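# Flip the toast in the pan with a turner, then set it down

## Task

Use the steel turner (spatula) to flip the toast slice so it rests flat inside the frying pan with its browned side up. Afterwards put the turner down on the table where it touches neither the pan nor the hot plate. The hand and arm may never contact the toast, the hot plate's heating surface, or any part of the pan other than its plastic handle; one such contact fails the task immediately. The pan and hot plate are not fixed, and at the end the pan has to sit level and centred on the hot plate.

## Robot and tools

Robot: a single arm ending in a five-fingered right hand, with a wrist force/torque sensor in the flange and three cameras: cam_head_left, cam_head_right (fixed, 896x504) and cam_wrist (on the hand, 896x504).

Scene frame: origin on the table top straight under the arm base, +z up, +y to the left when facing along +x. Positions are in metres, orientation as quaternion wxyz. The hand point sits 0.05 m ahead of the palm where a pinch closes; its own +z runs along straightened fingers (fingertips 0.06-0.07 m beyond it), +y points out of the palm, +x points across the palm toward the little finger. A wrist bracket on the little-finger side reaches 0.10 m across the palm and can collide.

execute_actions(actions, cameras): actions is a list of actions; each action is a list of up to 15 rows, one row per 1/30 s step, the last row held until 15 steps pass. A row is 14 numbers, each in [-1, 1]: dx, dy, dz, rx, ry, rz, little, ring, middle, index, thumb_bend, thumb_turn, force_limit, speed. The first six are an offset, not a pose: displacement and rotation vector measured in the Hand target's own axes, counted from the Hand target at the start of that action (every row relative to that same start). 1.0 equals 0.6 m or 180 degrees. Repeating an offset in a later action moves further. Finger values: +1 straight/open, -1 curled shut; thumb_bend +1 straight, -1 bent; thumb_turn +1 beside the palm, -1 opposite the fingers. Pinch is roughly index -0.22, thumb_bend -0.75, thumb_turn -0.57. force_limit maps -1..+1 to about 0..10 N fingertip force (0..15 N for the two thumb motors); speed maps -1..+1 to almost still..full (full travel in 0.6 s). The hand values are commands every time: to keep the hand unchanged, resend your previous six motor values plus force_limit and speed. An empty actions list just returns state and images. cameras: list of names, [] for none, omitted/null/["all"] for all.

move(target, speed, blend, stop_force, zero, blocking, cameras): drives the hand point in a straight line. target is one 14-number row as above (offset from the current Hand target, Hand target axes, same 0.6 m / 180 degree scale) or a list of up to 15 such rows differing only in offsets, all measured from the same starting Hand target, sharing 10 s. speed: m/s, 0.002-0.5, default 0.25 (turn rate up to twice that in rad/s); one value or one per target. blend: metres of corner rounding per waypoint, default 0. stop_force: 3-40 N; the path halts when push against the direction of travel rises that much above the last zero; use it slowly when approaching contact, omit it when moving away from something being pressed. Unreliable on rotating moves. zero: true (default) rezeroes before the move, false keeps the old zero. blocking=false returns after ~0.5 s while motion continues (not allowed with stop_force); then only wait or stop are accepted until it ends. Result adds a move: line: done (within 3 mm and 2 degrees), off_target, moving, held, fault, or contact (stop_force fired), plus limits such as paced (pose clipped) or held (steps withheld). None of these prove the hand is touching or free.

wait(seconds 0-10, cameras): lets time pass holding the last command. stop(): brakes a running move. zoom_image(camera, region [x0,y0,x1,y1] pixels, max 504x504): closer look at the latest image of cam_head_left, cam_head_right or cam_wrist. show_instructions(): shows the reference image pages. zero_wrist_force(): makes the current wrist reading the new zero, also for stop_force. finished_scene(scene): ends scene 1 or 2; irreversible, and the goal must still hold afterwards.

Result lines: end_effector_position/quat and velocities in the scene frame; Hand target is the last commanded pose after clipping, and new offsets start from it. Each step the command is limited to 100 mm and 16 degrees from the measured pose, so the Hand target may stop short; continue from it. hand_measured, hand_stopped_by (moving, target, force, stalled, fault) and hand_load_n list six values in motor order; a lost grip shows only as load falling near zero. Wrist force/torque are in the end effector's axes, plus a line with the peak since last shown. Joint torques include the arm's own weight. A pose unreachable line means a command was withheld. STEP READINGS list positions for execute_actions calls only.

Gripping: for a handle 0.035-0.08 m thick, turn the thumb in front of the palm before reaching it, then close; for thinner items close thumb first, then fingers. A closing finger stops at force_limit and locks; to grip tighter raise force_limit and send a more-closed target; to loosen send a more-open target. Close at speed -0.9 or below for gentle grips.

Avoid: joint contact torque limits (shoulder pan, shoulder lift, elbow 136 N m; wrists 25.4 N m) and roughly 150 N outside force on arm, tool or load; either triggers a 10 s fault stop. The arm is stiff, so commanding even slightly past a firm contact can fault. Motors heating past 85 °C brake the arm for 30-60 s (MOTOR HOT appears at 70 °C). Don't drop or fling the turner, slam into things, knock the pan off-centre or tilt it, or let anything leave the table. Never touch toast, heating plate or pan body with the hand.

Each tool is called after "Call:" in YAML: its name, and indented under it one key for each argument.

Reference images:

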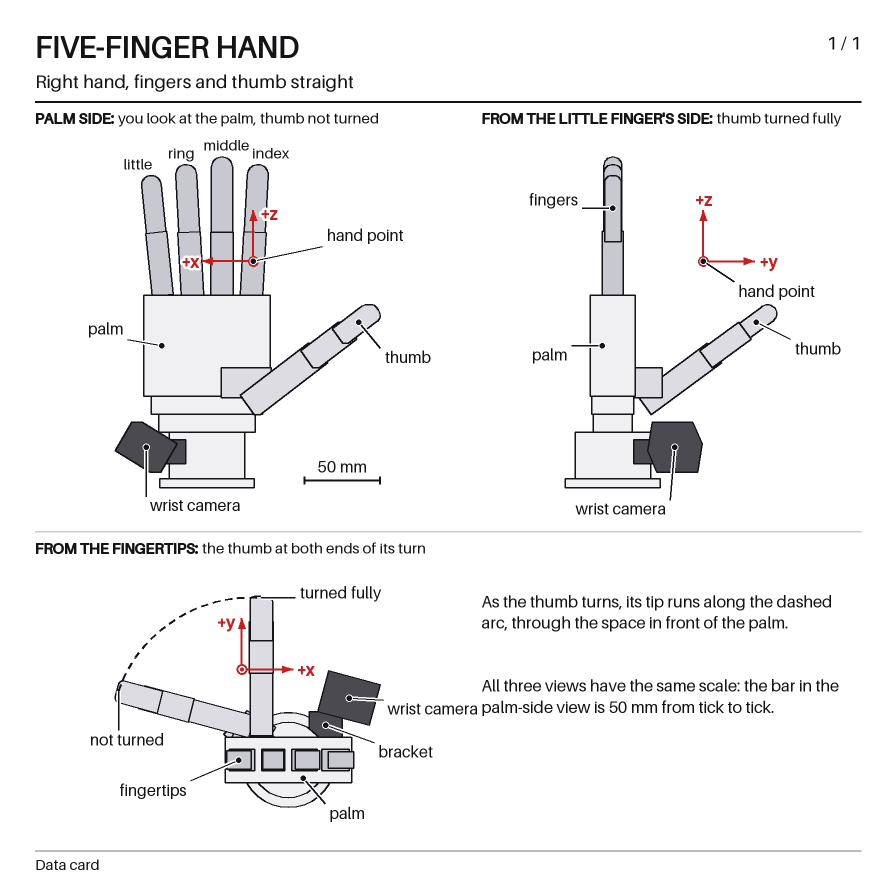

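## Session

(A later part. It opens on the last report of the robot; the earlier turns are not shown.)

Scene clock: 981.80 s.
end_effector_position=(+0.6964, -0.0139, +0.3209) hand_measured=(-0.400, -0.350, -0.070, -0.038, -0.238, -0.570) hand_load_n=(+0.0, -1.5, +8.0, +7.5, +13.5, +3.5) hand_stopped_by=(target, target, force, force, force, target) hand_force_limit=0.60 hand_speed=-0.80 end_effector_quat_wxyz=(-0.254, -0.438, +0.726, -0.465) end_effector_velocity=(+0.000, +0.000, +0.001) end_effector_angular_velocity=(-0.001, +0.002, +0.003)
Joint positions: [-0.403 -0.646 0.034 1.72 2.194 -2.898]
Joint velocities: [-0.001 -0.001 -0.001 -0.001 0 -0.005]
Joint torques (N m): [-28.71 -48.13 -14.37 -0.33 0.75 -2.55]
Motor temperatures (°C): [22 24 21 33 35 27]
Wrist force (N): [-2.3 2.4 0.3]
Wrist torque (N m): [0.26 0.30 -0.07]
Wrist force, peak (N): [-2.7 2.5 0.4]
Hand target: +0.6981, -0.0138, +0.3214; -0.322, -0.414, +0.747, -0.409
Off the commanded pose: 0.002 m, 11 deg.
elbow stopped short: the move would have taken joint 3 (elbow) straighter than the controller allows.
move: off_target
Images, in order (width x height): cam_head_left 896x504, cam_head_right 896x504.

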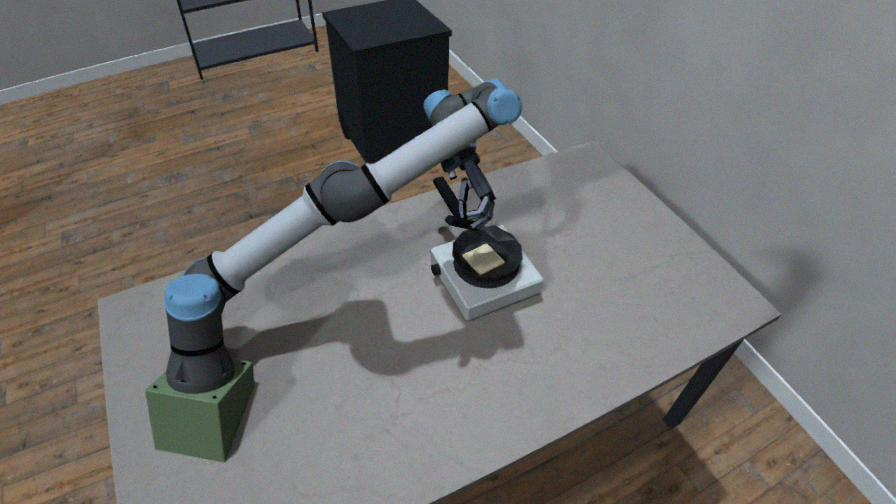

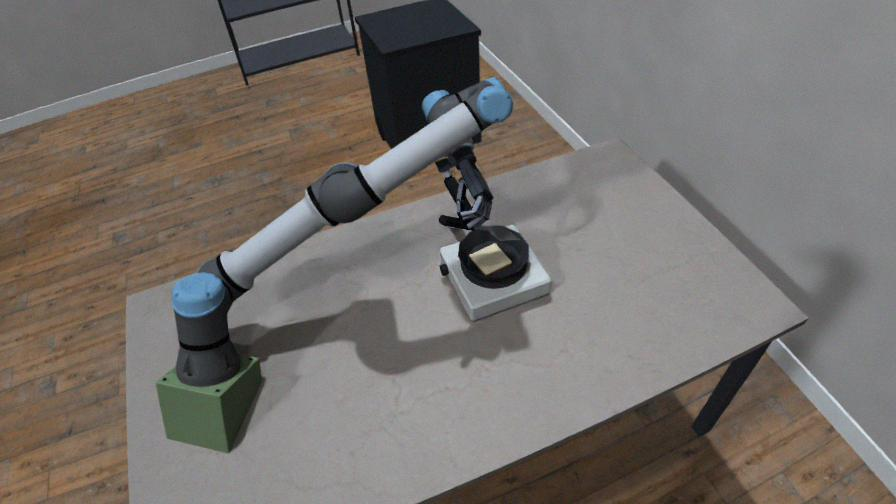

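Call:
move:
  target: [-0.009,0.025,0.0377,0,0,0,-0.4,-0.35,-0.35,-0.5,-0.95,-0.57,0.6,-0.8]
  speed: 0.05
  cameras: ["cam_head_left","cam_head_right"]

Call:
zoom_image:
  camera: "cam_head_left"
  region: [455, 215, 535, 275]

Call:
zoom_image:
  camera: "cam_head_right"
  region: [460, 215, 540, 275]

Scene clock: 990.23 s.
end_effector_position=(+0.6843, -0.0253, +0.3037) hand_measured=(-0.400, -0.350, -0.070, -0.038, -0.238, -0.570) hand_load_n=(+0.0, -1.5, +8.0, +7.5, +13.5, +3.5) hand_stopped_by=(target, target, force, force, force, target) hand_force_limit=0.60 hand_speed=-0.80 end_effector_quat_wxyz=(-0.285, -0.427, +0.736, -0.440) end_effector_velocity=(+0.000, +0.000, +0.000) end_effector_angular_velocity=(+0.000, +0.002, -0.001)
Joint positions: [-0.411 -0.605 0.034 1.777 2.197 -2.864]
Joint velocities: [0 0.001 0 0.001 0 0]
Joint torques (N m): [-26.75 -51.43 -10.91 3.49 3 1.66]
Motor temperatures (°C): [22 24 21 33 35 27]
Wrist force (N): [-2.5 1.9 0.3]
Wrist torque (N m): [0.21 0.30 -0.10]
Wrist force, peak (N): [-2.5 2.5 0.4]
Hand target: +0.6843, -0.0252, +0.3038; -0.285, -0.427, +0.736, -0.440
Off the commanded pose: 0.003 m, 6 deg.
elbow stopped short: the move would have taken joint 3 (elbow) straighter than the controller allows.
move: held (a check stopped the path); limits=held
pose unreachable: on one or more control steps of this call, first in action 0 (counted from 0), an arm could not follow its commanded pose, so it was not sent that pose on those steps. It may still have moved: this result reports where it is.
cause: moving toward the commanded pose would bring two parts of the arm too close to each other (joints 4 (wrist 1) to 6 (wrist 3) lie between them).
Images, in order (width x height): cam_head_left 896x504, cam_head_right 896x504.

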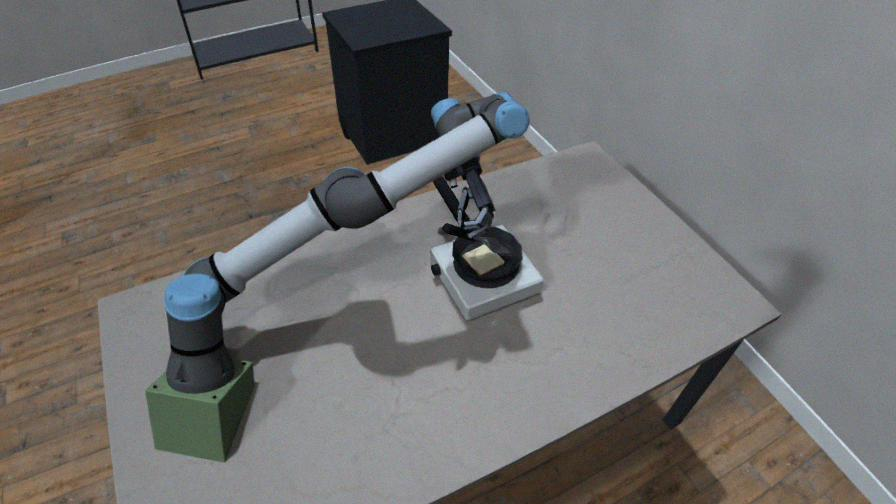

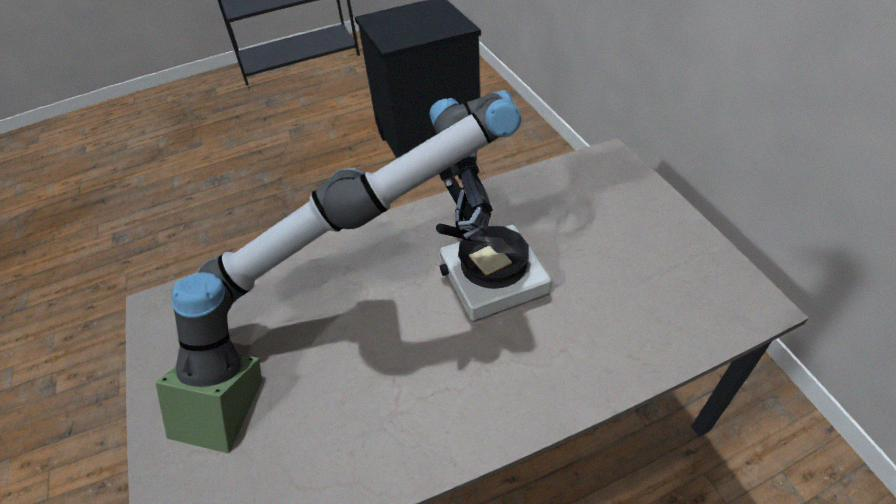

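Scaled by 6.300.

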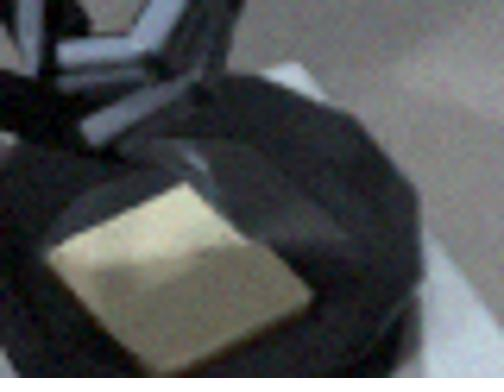

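Scaled by 6.300.

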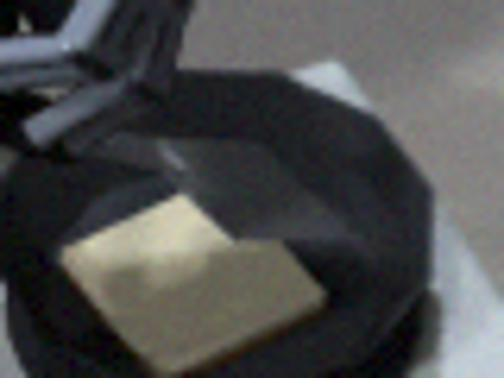

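Call:
move:
  target: [-0.0308,0.0212,0.0189,0,0,0,-0.4,-0.35,-0.35,-0.5,-0.95,-0.57,0.6,-0.8]
  speed: 0.03
  stop_force: 3
  cameras: ["cam_head_left","cam_head_right"]

Call:
zoom_image:
  camera: "cam_head_left"
  region: [455, 215, 535, 275]

Call:
zoom_image:
  camera: "cam_head_right"
  region: [460, 215, 540, 275]

Scene clock: 999.50 s.
end_effector_position=(+0.6814, -0.0252, +0.2788) hand_measured=(-0.400, -0.350, -0.070, -0.038, -0.238, -0.570) hand_load_n=(+0.0, -1.5, +8.0, +7.5, +13.5, +3.5) hand_stopped_by=(target, target, force, force, force, target) hand_force_limit=0.60 hand_speed=-0.80 end_effector_quat_wxyz=(-0.285, -0.427, +0.736, -0.440) end_effector_velocity=(+0.000, +0.000, +0.000) end_effector_angular_velocity=(+0.001, +0.001, +0.001)
Joint positions: [-0.393 -0.71 0.309 1.618 2.204 -2.844]
Joint velocities: [0.001 0 0 0 -0.001 -0.001]
Joint torques (N m): [-27.75 -40.69 -23.3 4.47 0.57 -2.41]
Motor temperatures (°C): [22 24 21 33 35 27]
Wrist force (N): [-3.0 2.2 -0.2]
Wrist torque (N m): [0.29 0.40 -0.13]
Wrist force, peak (N): [-3.1 2.4 0.2]
Hand target: +0.6814, -0.0252, +0.2788; -0.285, -0.427, +0.736, -0.440
Off the commanded pose: 0.000 m, 0 deg.
move: done
Images, in order (width x height): cam_head_left 896x504, cam_head_right 896x504.

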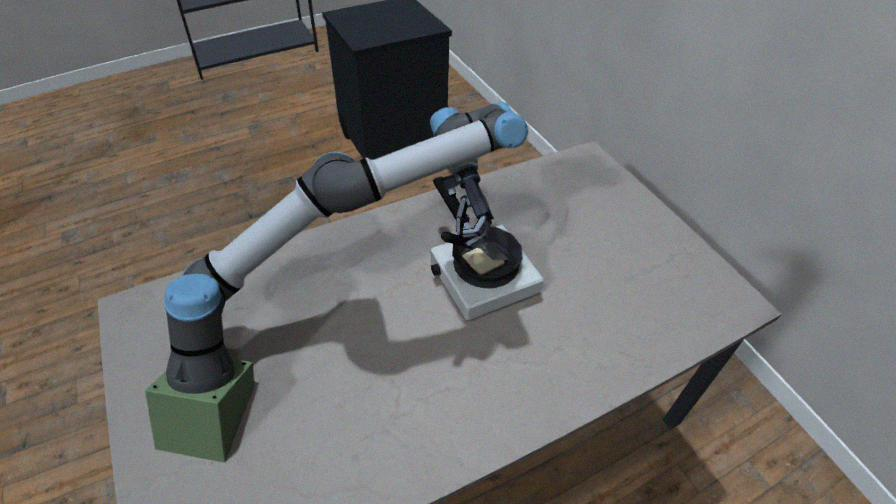

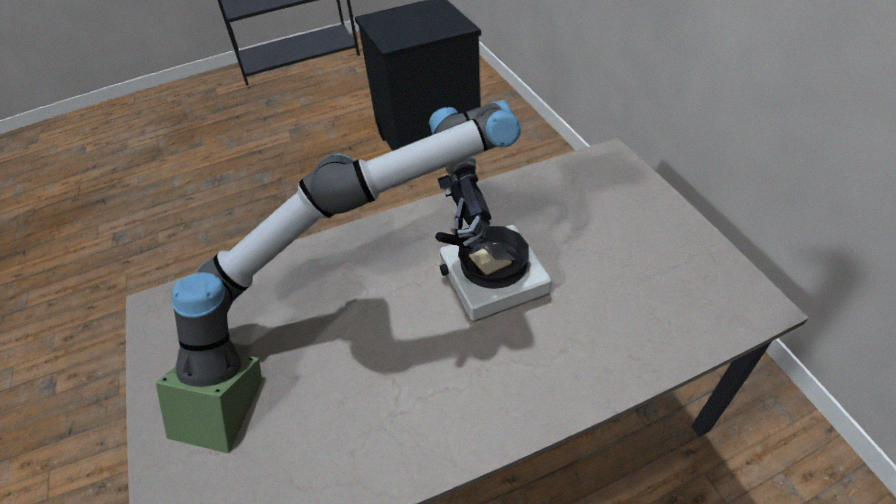

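Scaled by 6.300.

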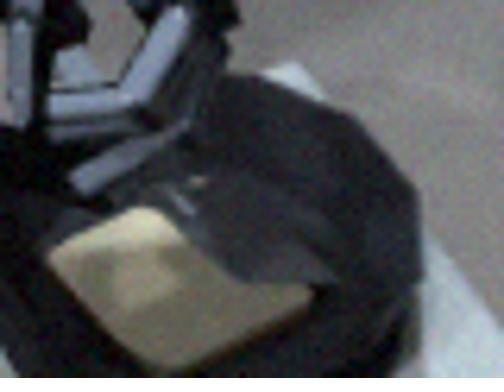

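Scaled by 6.300.

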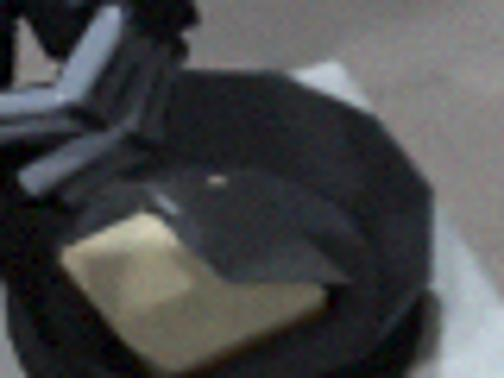

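Call:
move:
  target: [-0.0106,0.0054,0.006,0,0,0,-0.4,-0.35,-0.35,-0.5,-0.95,-0.57,0.6,-0.8]
  speed: 0.02
  stop_force: 3
  cameras: ["cam_head_left","cam_head_right"]

Call:
zoom_image:
  camera: "cam_head_left"
  region: [455, 215, 535, 275]

Call:
zoom_image:
  camera: "cam_head_right"
  region: [460, 215, 540, 275]

Scene clock: 1004.90 s.
end_effector_position=(+0.6815, -0.0252, +0.2709) hand_measured=(-0.400, -0.350, -0.070, -0.038, -0.238, -0.570) hand_load_n=(+0.0, -1.5, +8.0, +7.5, +13.5, +3.5) hand_stopped_by=(target, target, force, force, force, target) hand_force_limit=0.60 hand_speed=-0.80 end_effector_quat_wxyz=(-0.285, -0.427, +0.736, -0.440) end_effector_velocity=(+0.000, -0.001, +0.000) end_effector_angular_velocity=(+0.000, +0.000, +0.000)
Joint positions: [-0.387 -0.715 0.339 1.597 2.206 -2.837]
Joint velocities: [-0.001 0 0.001 -0.001 -0.001 -0.001]
Joint torques (N m): [-27.39 -50.73 -23.21 4.4 0.98 -2.34]
Motor temperatures (°C): [22 24 21 33 35 27]
Wrist force (N): [-2.7 2.1 -0.1]
Wrist torque (N m): [0.27 0.35 -0.13]
Wrist force, peak (N): [-3.1 2.2 0.0]
Hand target: +0.6815, -0.0252, +0.2709; -0.285, -0.427, +0.736, -0.440
Off the commanded pose: 0.000 m, 0 deg.
move: done
Images, in order (width x height): cam_head_left 896x504, cam_head_right 896x504.

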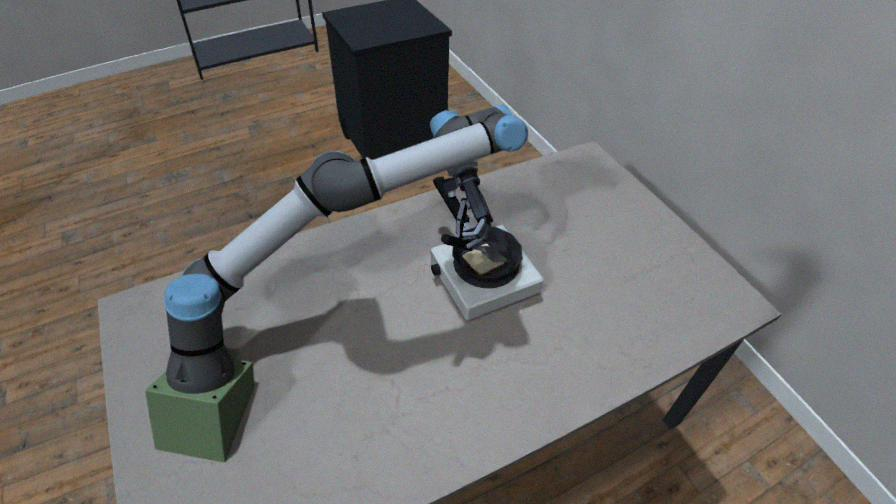

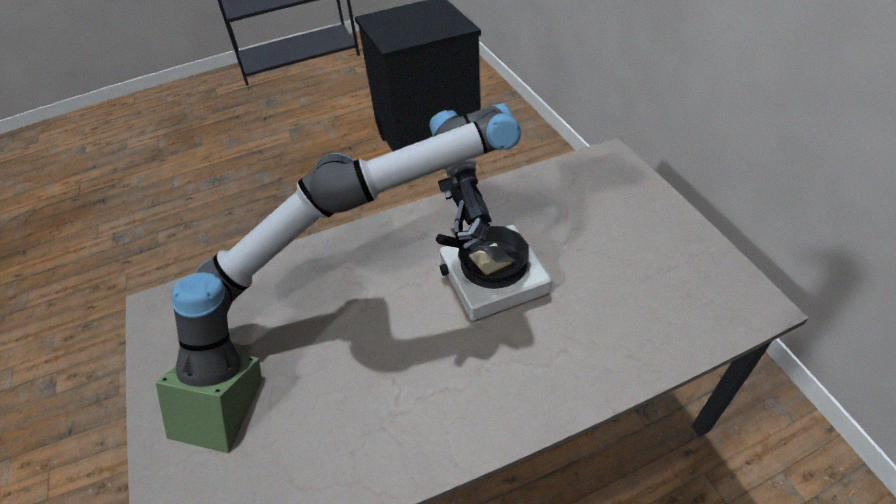

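Scaled by 6.300.

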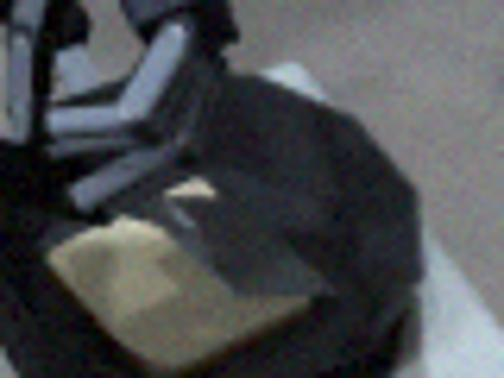

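Scaled by 6.300.

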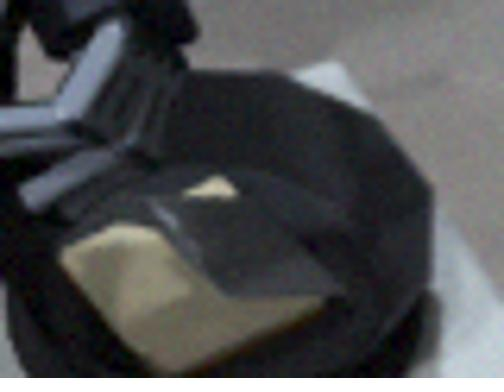

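Call:
move:
  target: [-0.017,0.0094,-0.0051,0,0,0,-0.4,-0.35,-0.35,-0.5,-0.95,-0.57,0.6,-0.8]
  speed: 0.02
  stop_force: 3
  cameras: ["cam_head_left","cam_head_right"]

Call:
zoom_image:
  camera: "cam_head_left"
  region: [455, 215, 535, 275]

Call:
zoom_image:
  camera: "cam_head_right"
  region: [460, 215, 540, 275]

Scene clock: 1009.60 s.
end_effector_position=(+0.6815, -0.0172, +0.2618) hand_measured=(-0.400, -0.350, -0.070, -0.038, -0.238, -0.570) hand_load_n=(+0.0, -1.5, +8.0, +7.5, +13.5, +3.5) hand_stopped_by=(target, target, force, force, force, target) hand_force_limit=0.60 hand_speed=-0.80 end_effector_quat_wxyz=(-0.285, -0.427, +0.736, -0.440) end_effector_velocity=(+0.000, -0.001, +0.000) end_effector_angular_velocity=(+0.000, +0.001, +0.000)
Joint positions: [-0.369 -0.715 0.356 1.594 2.212 -2.815]
Joint velocities: [-0.001 0.001 -0.001 0 0 -0.001]
Joint torques (N m): [-27.5 -52.55 -22.91 1.61 0.58 -2.26]
Motor temperatures (°C): [22 24 21 33 35 27]
Wrist force (N): [-2.7 2.5 -0.1]
Wrist torque (N m): [0.33 0.35 -0.11]
Wrist force, peak (N): [-3.0 2.4 0.0]
Hand target: +0.6815, -0.0172, +0.2618; -0.285, -0.427, +0.736, -0.440
Off the commanded pose: 0.000 m, 0 deg.
move: done
Images, in order (width x height): cam_head_left 896x504, cam_head_right 896x504.

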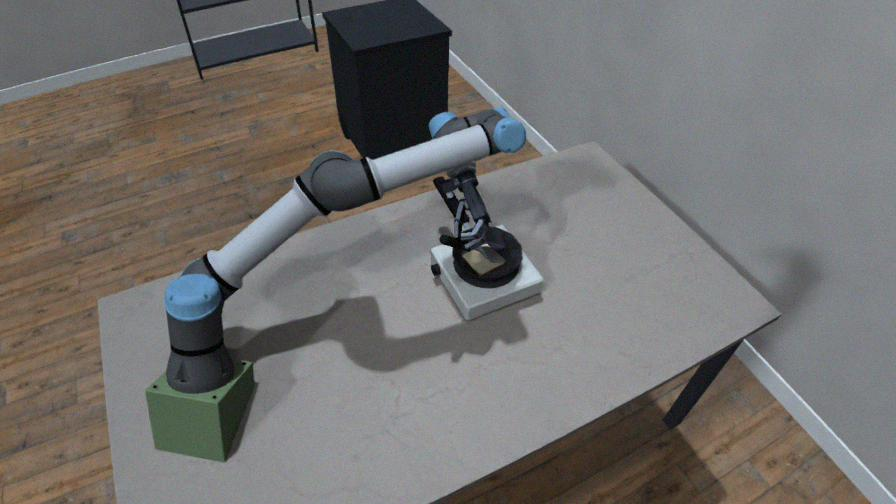

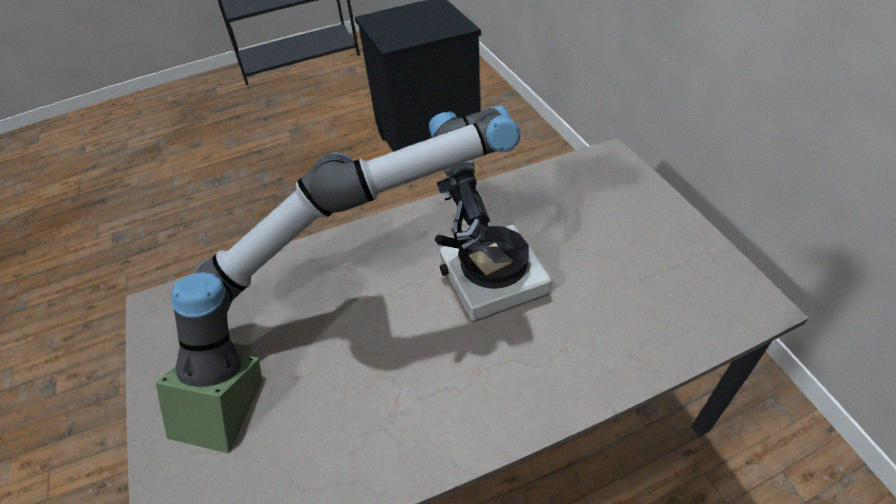

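Scaled by 6.300.

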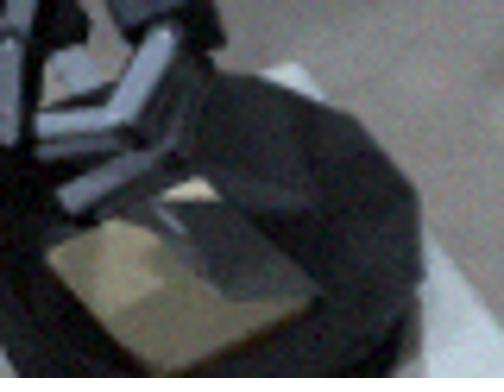

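Scaled by 6.300.

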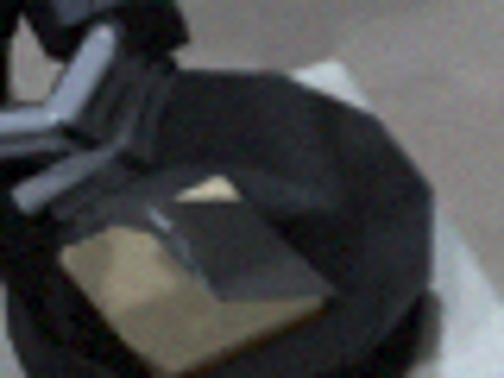

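Call:
move:
  target: [-0.0142,-0.006,0.0025,0,0,0,-0.4,-0.35,-0.35,-0.5,-0.95,-0.57,0.6,-0.8]
  speed: 0.02
  stop_force: 3
  cameras: ["cam_head_left","cam_head_right"]

Call:
zoom_image:
  camera: "cam_head_right"
  region: [460, 215, 540, 275]

Scene clock: 1014.60 s.
end_effector_position=(+0.6886, -0.0162, +0.2558) hand_measured=(-0.400, -0.350, -0.070, -0.038, -0.238, -0.570) hand_load_n=(+0.0, -1.5, +8.0, +7.5, +13.5, +3.5) hand_stopped_by=(target, target, force, force, force, target) hand_force_limit=0.60 hand_speed=-0.80 end_effector_quat_wxyz=(-0.285, -0.427, +0.736, -0.440) end_effector_velocity=(+0.000, +0.000, +0.001) end_effector_angular_velocity=(+0.000, +0.001, +0.001)
Joint positions: [-0.361 -0.662 0.266 1.637 2.215 -2.806]
Joint velocities: [0 -0.001 -0.001 0.001 0 -0.002]
Joint torques (N m): [-27.06 -64.89 -9.1 -0.23 0.93 -1.78]
Motor temperatures (°C): [22 24 21 33 35 27]
Wrist force (N): [-2.9 2.6 0.4]
Wrist torque (N m): [0.30 0.38 -0.09]
Wrist force, peak (N): [-3.0 2.5 0.4]
Hand target: +0.6886, -0.0162, +0.2558; -0.285, -0.427, +0.736, -0.440
Off the commanded pose: 0.000 m, 0 deg.
move: done
Images, in order (width x height): cam_head_left 896x504, cam_head_right 896x504.

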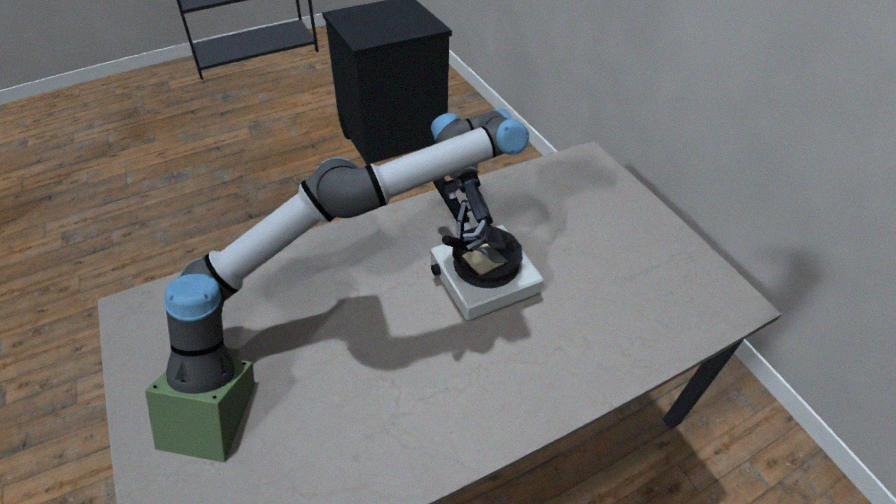

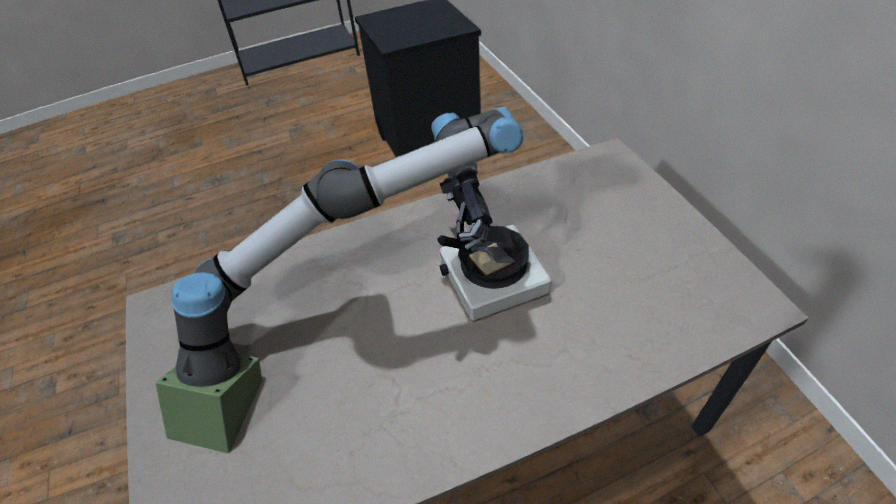

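Scaled by 6.300.

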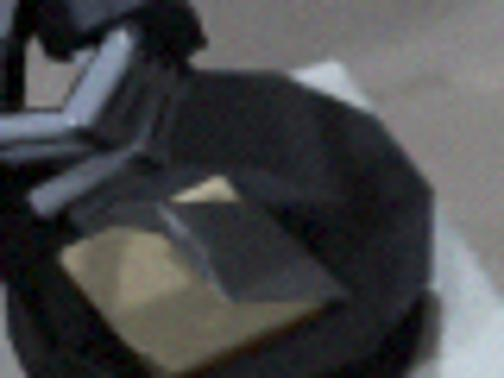

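Call:
move:
  target: [-0.0165,-0.0035,0.0055,0,0,0,-0.4,-0.35,-0.35,-0.5,-0.95,-0.57,0.6,-0.8]
  speed: 0.02
  stop_force: 3
  cameras: ["cam_head_left","cam_head_right"]

Call:
zoom_image:
  camera: "cam_head_right"
  region: [460, 215, 540, 275]

Scene clock: 1019.37 s.
end_effector_position=(+0.6949, -0.0160, +0.2473) hand_measured=(-0.400, -0.350, -0.070, -0.038, -0.238, -0.570) hand_load_n=(+0.0, +0.0, +8.0, +7.0, +14.0, +3.5) hand_stopped_by=(target, target, force, force, force, target) hand_force_limit=0.60 hand_speed=-0.80 end_effector_quat_wxyz=(-0.285, -0.427, +0.736, -0.440) end_effector_velocity=(+0.000, +0.000, +0.000) end_effector_angular_velocity=(-0.001, +0.000, +0.000)
Joint positions: [-0.353 -0.602 0.165 1.683 2.217 -2.796]
Joint velocities: [0 0 0 0 0.001 0]
Joint torques (N m): [-28.22 -61.54 -9.48 0.03 1.41 -0.44]
Motor temperatures (°C): [22 24 21 33 35 27]
Wrist force (N): [-2.2 1.8 0.0]
Wrist torque (N m): [0.30 0.25 0.00]
Wrist force, peak (N): [-3.1 2.7 0.1]
Hand target: +0.6949, -0.0160, +0.2473; -0.285, -0.427, +0.736, -0.440
Off the commanded pose: 0.000 m, 0 deg.
move: done
Images, in order (width x height): cam_head_left 896x504, cam_head_right 896x504.

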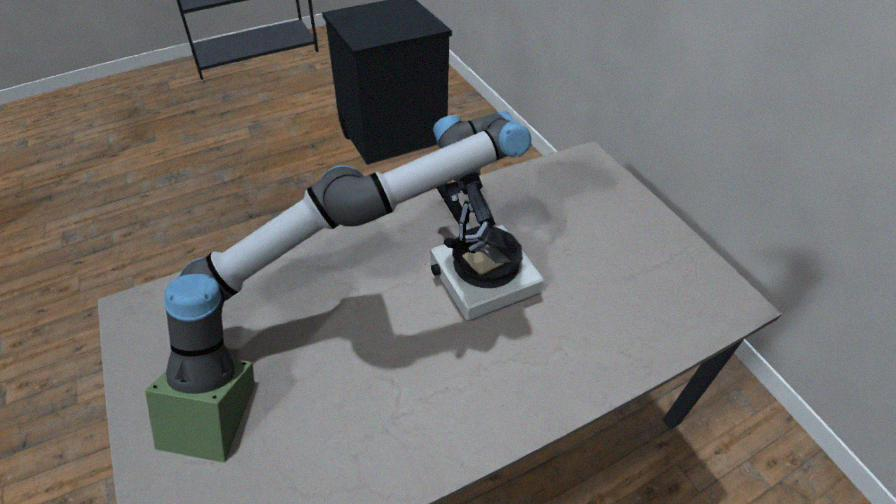

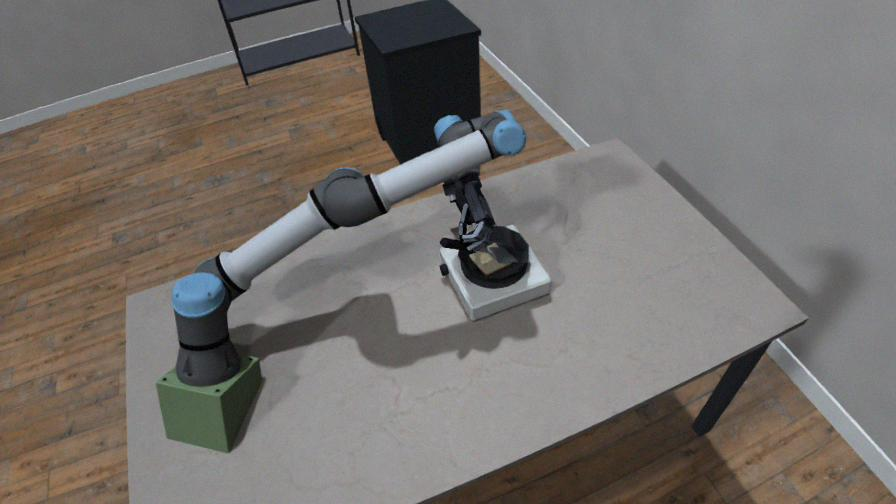

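Scaled by 6.300.

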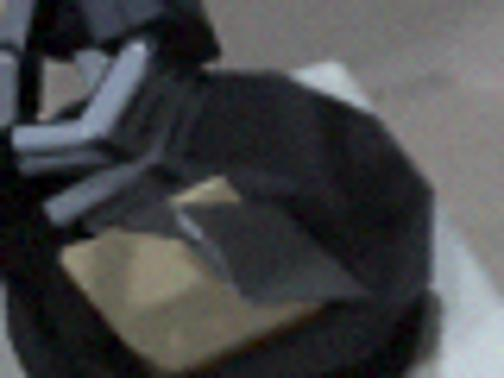

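Call:
move:
  target: [0.0306,0.0493,0.01,0,0,0,-0.4,-0.35,-0.35,-0.5,-0.95,-0.57,0.6,-0.8]
  speed: 0.02
  cameras: ["cam_head_left","cam_head_right"]

Call:
zoom_image:
  camera: "cam_head_left"
  region: [455, 215, 535, 275]

Call:
zoom_image:
  camera: "cam_head_right"
  region: [460, 215, 540, 275]

Scene clock: 1024.63 s.
end_effector_position=(+0.6601, -0.0210, +0.2474) hand_measured=(-0.400, -0.350, -0.070, -0.038, -0.238, -0.570) hand_load_n=(+0.0, +0.0, +7.5, +7.5, +13.5, +4.0) hand_stopped_by=(target, target, force, force, force, target) hand_force_limit=0.60 hand_speed=-0.80 end_effector_quat_wxyz=(-0.285, -0.427, +0.736, -0.440) end_effector_velocity=(-0.001, +0.000, +0.000) end_effector_angular_velocity=(+0.000, +0.006, -0.001)
Joint positions: [-0.369 -0.826 0.61 1.45 2.212 -2.815]
Joint velocities: [0.001 0.001 0 0.003 0.001 -0.002]
Joint torques (N m): [-16.88 -38.52 -23.17 4.58 0.91 -1.05]
Motor temperatures (°C): [22 24 21 33 35 27]
Wrist force (N): [-2.7 1.7 -0.4]
Wrist torque (N m): [0.28 0.33 0.01]
Wrist force, peak (N): [-3.0 1.9 -0.2]
Hand target: +0.6601, -0.0210, +0.2472; -0.285, -0.427, +0.736, -0.440
Off the commanded pose: 0.000 m, 0 deg.
move: done
Images, in order (width x height): cam_head_left 896x504, cam_head_right 896x504.

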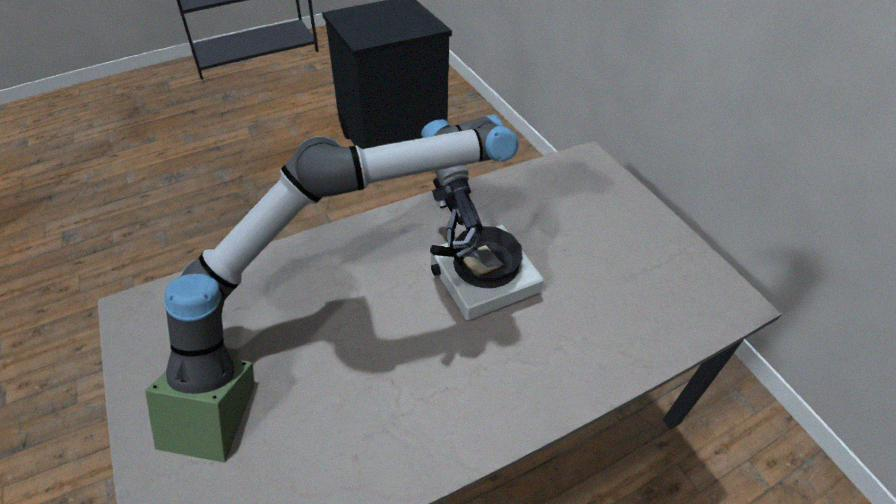

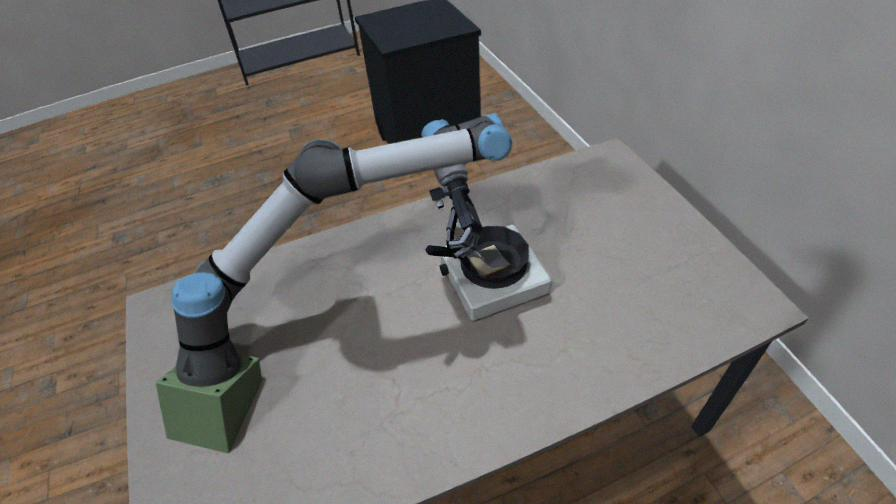

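Scaled by 6.300.

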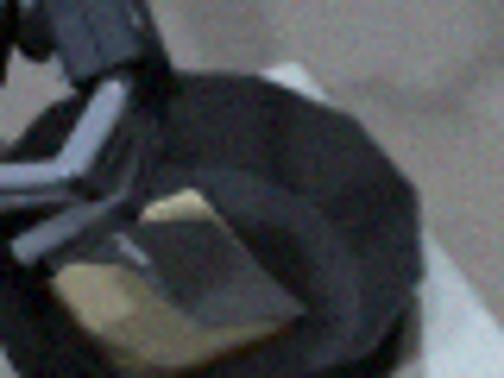

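Scaled by 6.300.

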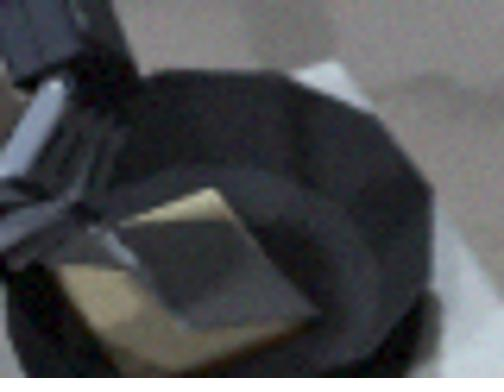

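Call:
move:
  target: [0.018,0.0463,0.0127,0,0,0,-0.4,-0.35,-0.35,-0.5,-0.95,-0.57,0.6,-0.8]
  speed: 0.02
  cameras: ["cam_head_left","cam_head_right"]

Call:
zoom_image:
  camera: "cam_head_left"
  region: [455, 215, 535, 275]

Call:
zoom_image:
  camera: "cam_head_right"
  region: [460, 215, 540, 275]

Scene clock: 1029.30 s.
end_effector_position=(+0.6303, -0.0250, +0.2413) hand_measured=(-0.400, -0.350, -0.070, -0.038, -0.238, -0.570) hand_load_n=(+0.0, +0.0, +7.0, +7.5, +14.0, +4.5) hand_stopped_by=(target, target, force, force, force, target) hand_force_limit=0.60 hand_speed=-0.80 end_effector_quat_wxyz=(-0.285, -0.427, +0.736, -0.440) end_effector_velocity=(+0.000, +0.000, +0.001) end_effector_angular_velocity=(+0.001, +0.003, -0.001)
Joint positions: [-0.38 -0.933 0.828 1.332 2.208 -2.827]
Joint velocities: [0 0.001 -0.003 0.005 -0.001 0]
Joint torques (N m): [-18.85 -34.97 -23.2 4.39 0.49 -1.68]
Motor temperatures (°C): [22 24 21 33 35 27]
Wrist force (N): [-1.7 1.8 -0.2]
Wrist torque (N m): [0.37 0.29 0.06]
Wrist force, peak (N): [-3.2 1.8 -0.3]
Hand target: +0.6302, -0.0250, +0.2411; -0.285, -0.427, +0.736, -0.440
Off the commanded pose: 0.000 m, 0 deg.
move: done
Images, in order (width x height): cam_head_left 896x504, cam_head_right 896x504.

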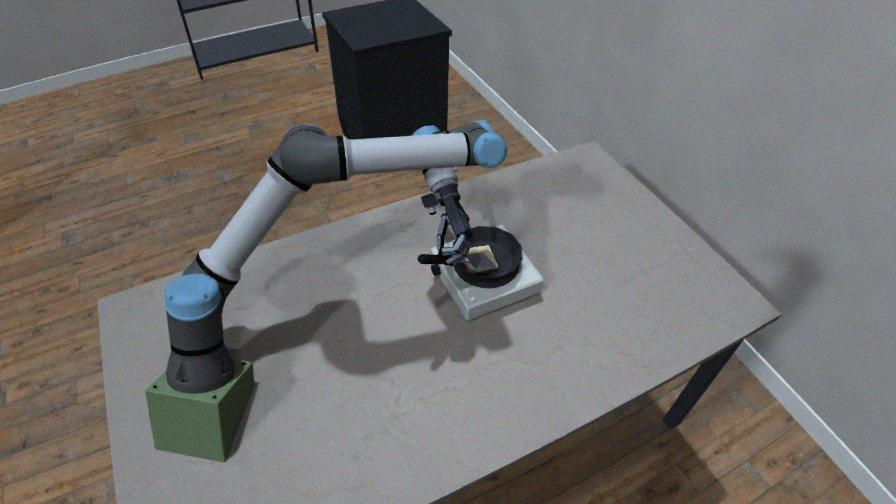

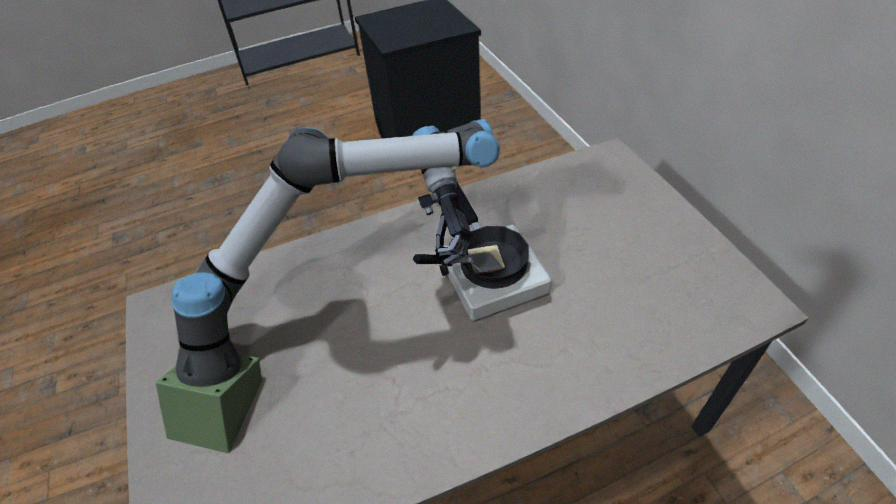

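Scaled by 6.300.

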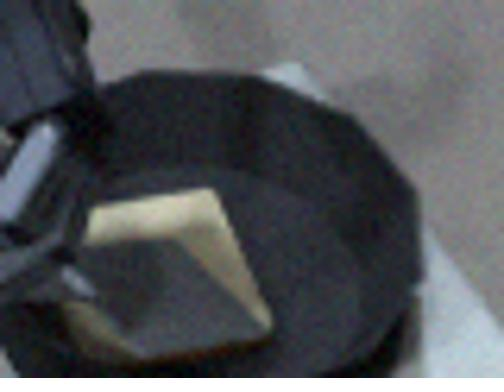

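Scaled by 6.300.

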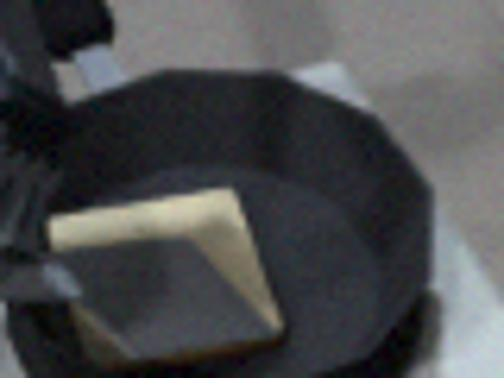

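Call:
move:
  target:
    - [0.0398,-0.0202,-0.0224,0,0,0,-0.4,-0.35,-0.35,-0.5,-0.95,-0.57,0.6,-0.8]
    - [0.0238,-0.0467,-0.0788,-0.1037,0.036,0.0573,-0.4,-0.35,-0.35,-0.5,-0.95,-0.57,0.6,-0.8]
  speed: 0.06
  cameras: ["cam_head_left","cam_head_right"]

Call:
zoom_image:
  camera: "cam_head_left"
  region: [455, 215, 535, 275]

Call:
zoom_image:
  camera: "cam_head_right"
  region: [460, 215, 540, 275]

Scene clock: 1041.33 s.
end_effector_position=(+0.6435, -0.0047, +0.2805) hand_measured=(-0.400, -0.350, -0.070, -0.038, -0.238, -0.570) hand_load_n=(+0.0, +0.0, +6.5, +8.0, +13.5, +4.5) hand_stopped_by=(target, target, force, force, force, target) hand_force_limit=0.60 hand_speed=-0.80 end_effector_quat_wxyz=(-0.331, -0.331, +0.794, -0.389) end_effector_velocity=(+0.000, +0.000, +0.000) end_effector_angular_velocity=(+0.000, -0.001, +0.000)
Joint positions: [-0.402 -0.668 0.282 1.883 2.177 -2.564]
Joint velocities: [0 0 0.001 -0.001 0 0]
Joint torques (N m): [-24.21 -64.96 -8.65 -0.36 1.67 -1.32]
Motor temperatures (°C): [22 24 21 33 35 27]
Wrist force (N): [-2.1 1.9 0.4]
Wrist torque (N m): [0.15 0.30 -0.03]
Wrist force, peak (N): [-3.1 2.1 -0.2]
Hand target: +0.6435, -0.0047, +0.2806; -0.331, -0.331, +0.794, -0.389
Off the commanded pose: 0.013 m, 7 deg.
move: held (a check stopped the path); path passed 1 of 2 targets; limits=held
pose unreachable: on one or more control steps of this call, first in action 0 (counted from 0), an arm could not follow its commanded pose, so it was not sent that pose on those steps. It may still have moved: this result reports where it is.
cause: moving toward the commanded pose would bring two parts of the arm too close to each other (joints 4 (wrist 1) to 6 (wrist 3) lie between them).
Images, in order (width x height): cam_head_left 896x504, cam_head_right 896x504.

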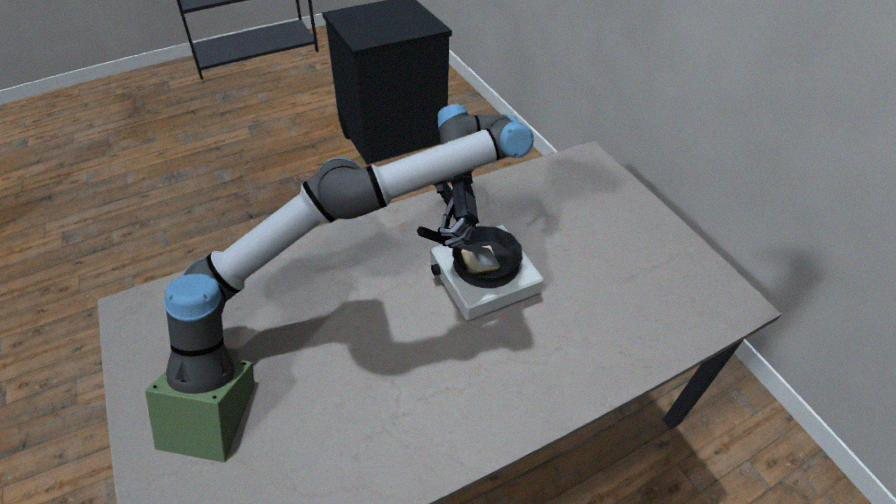

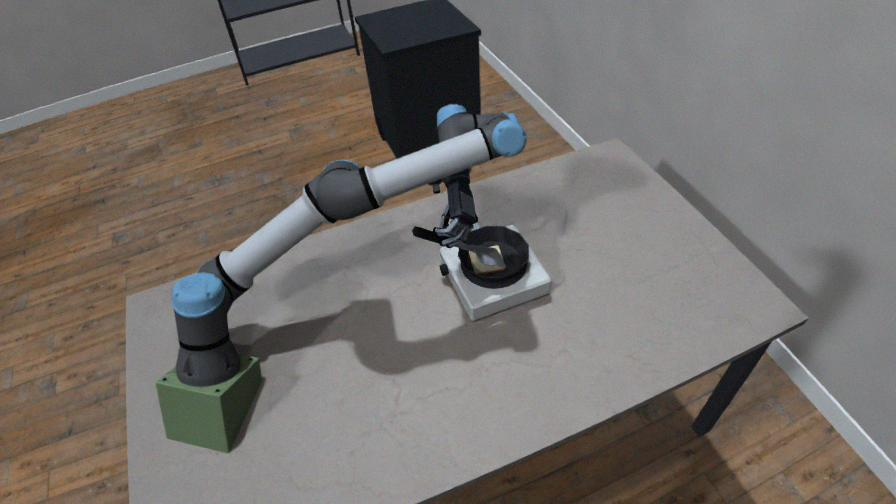

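Scaled by 6.300.

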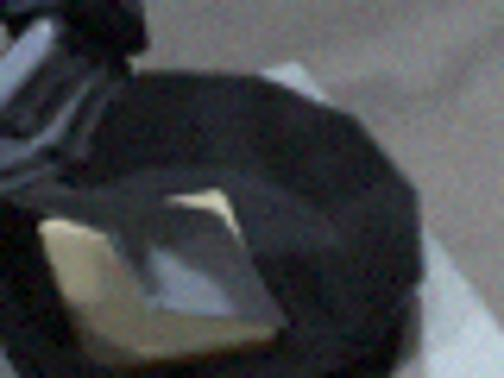

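Scaled by 6.300.

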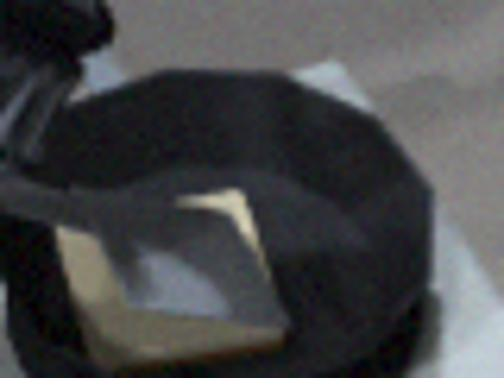

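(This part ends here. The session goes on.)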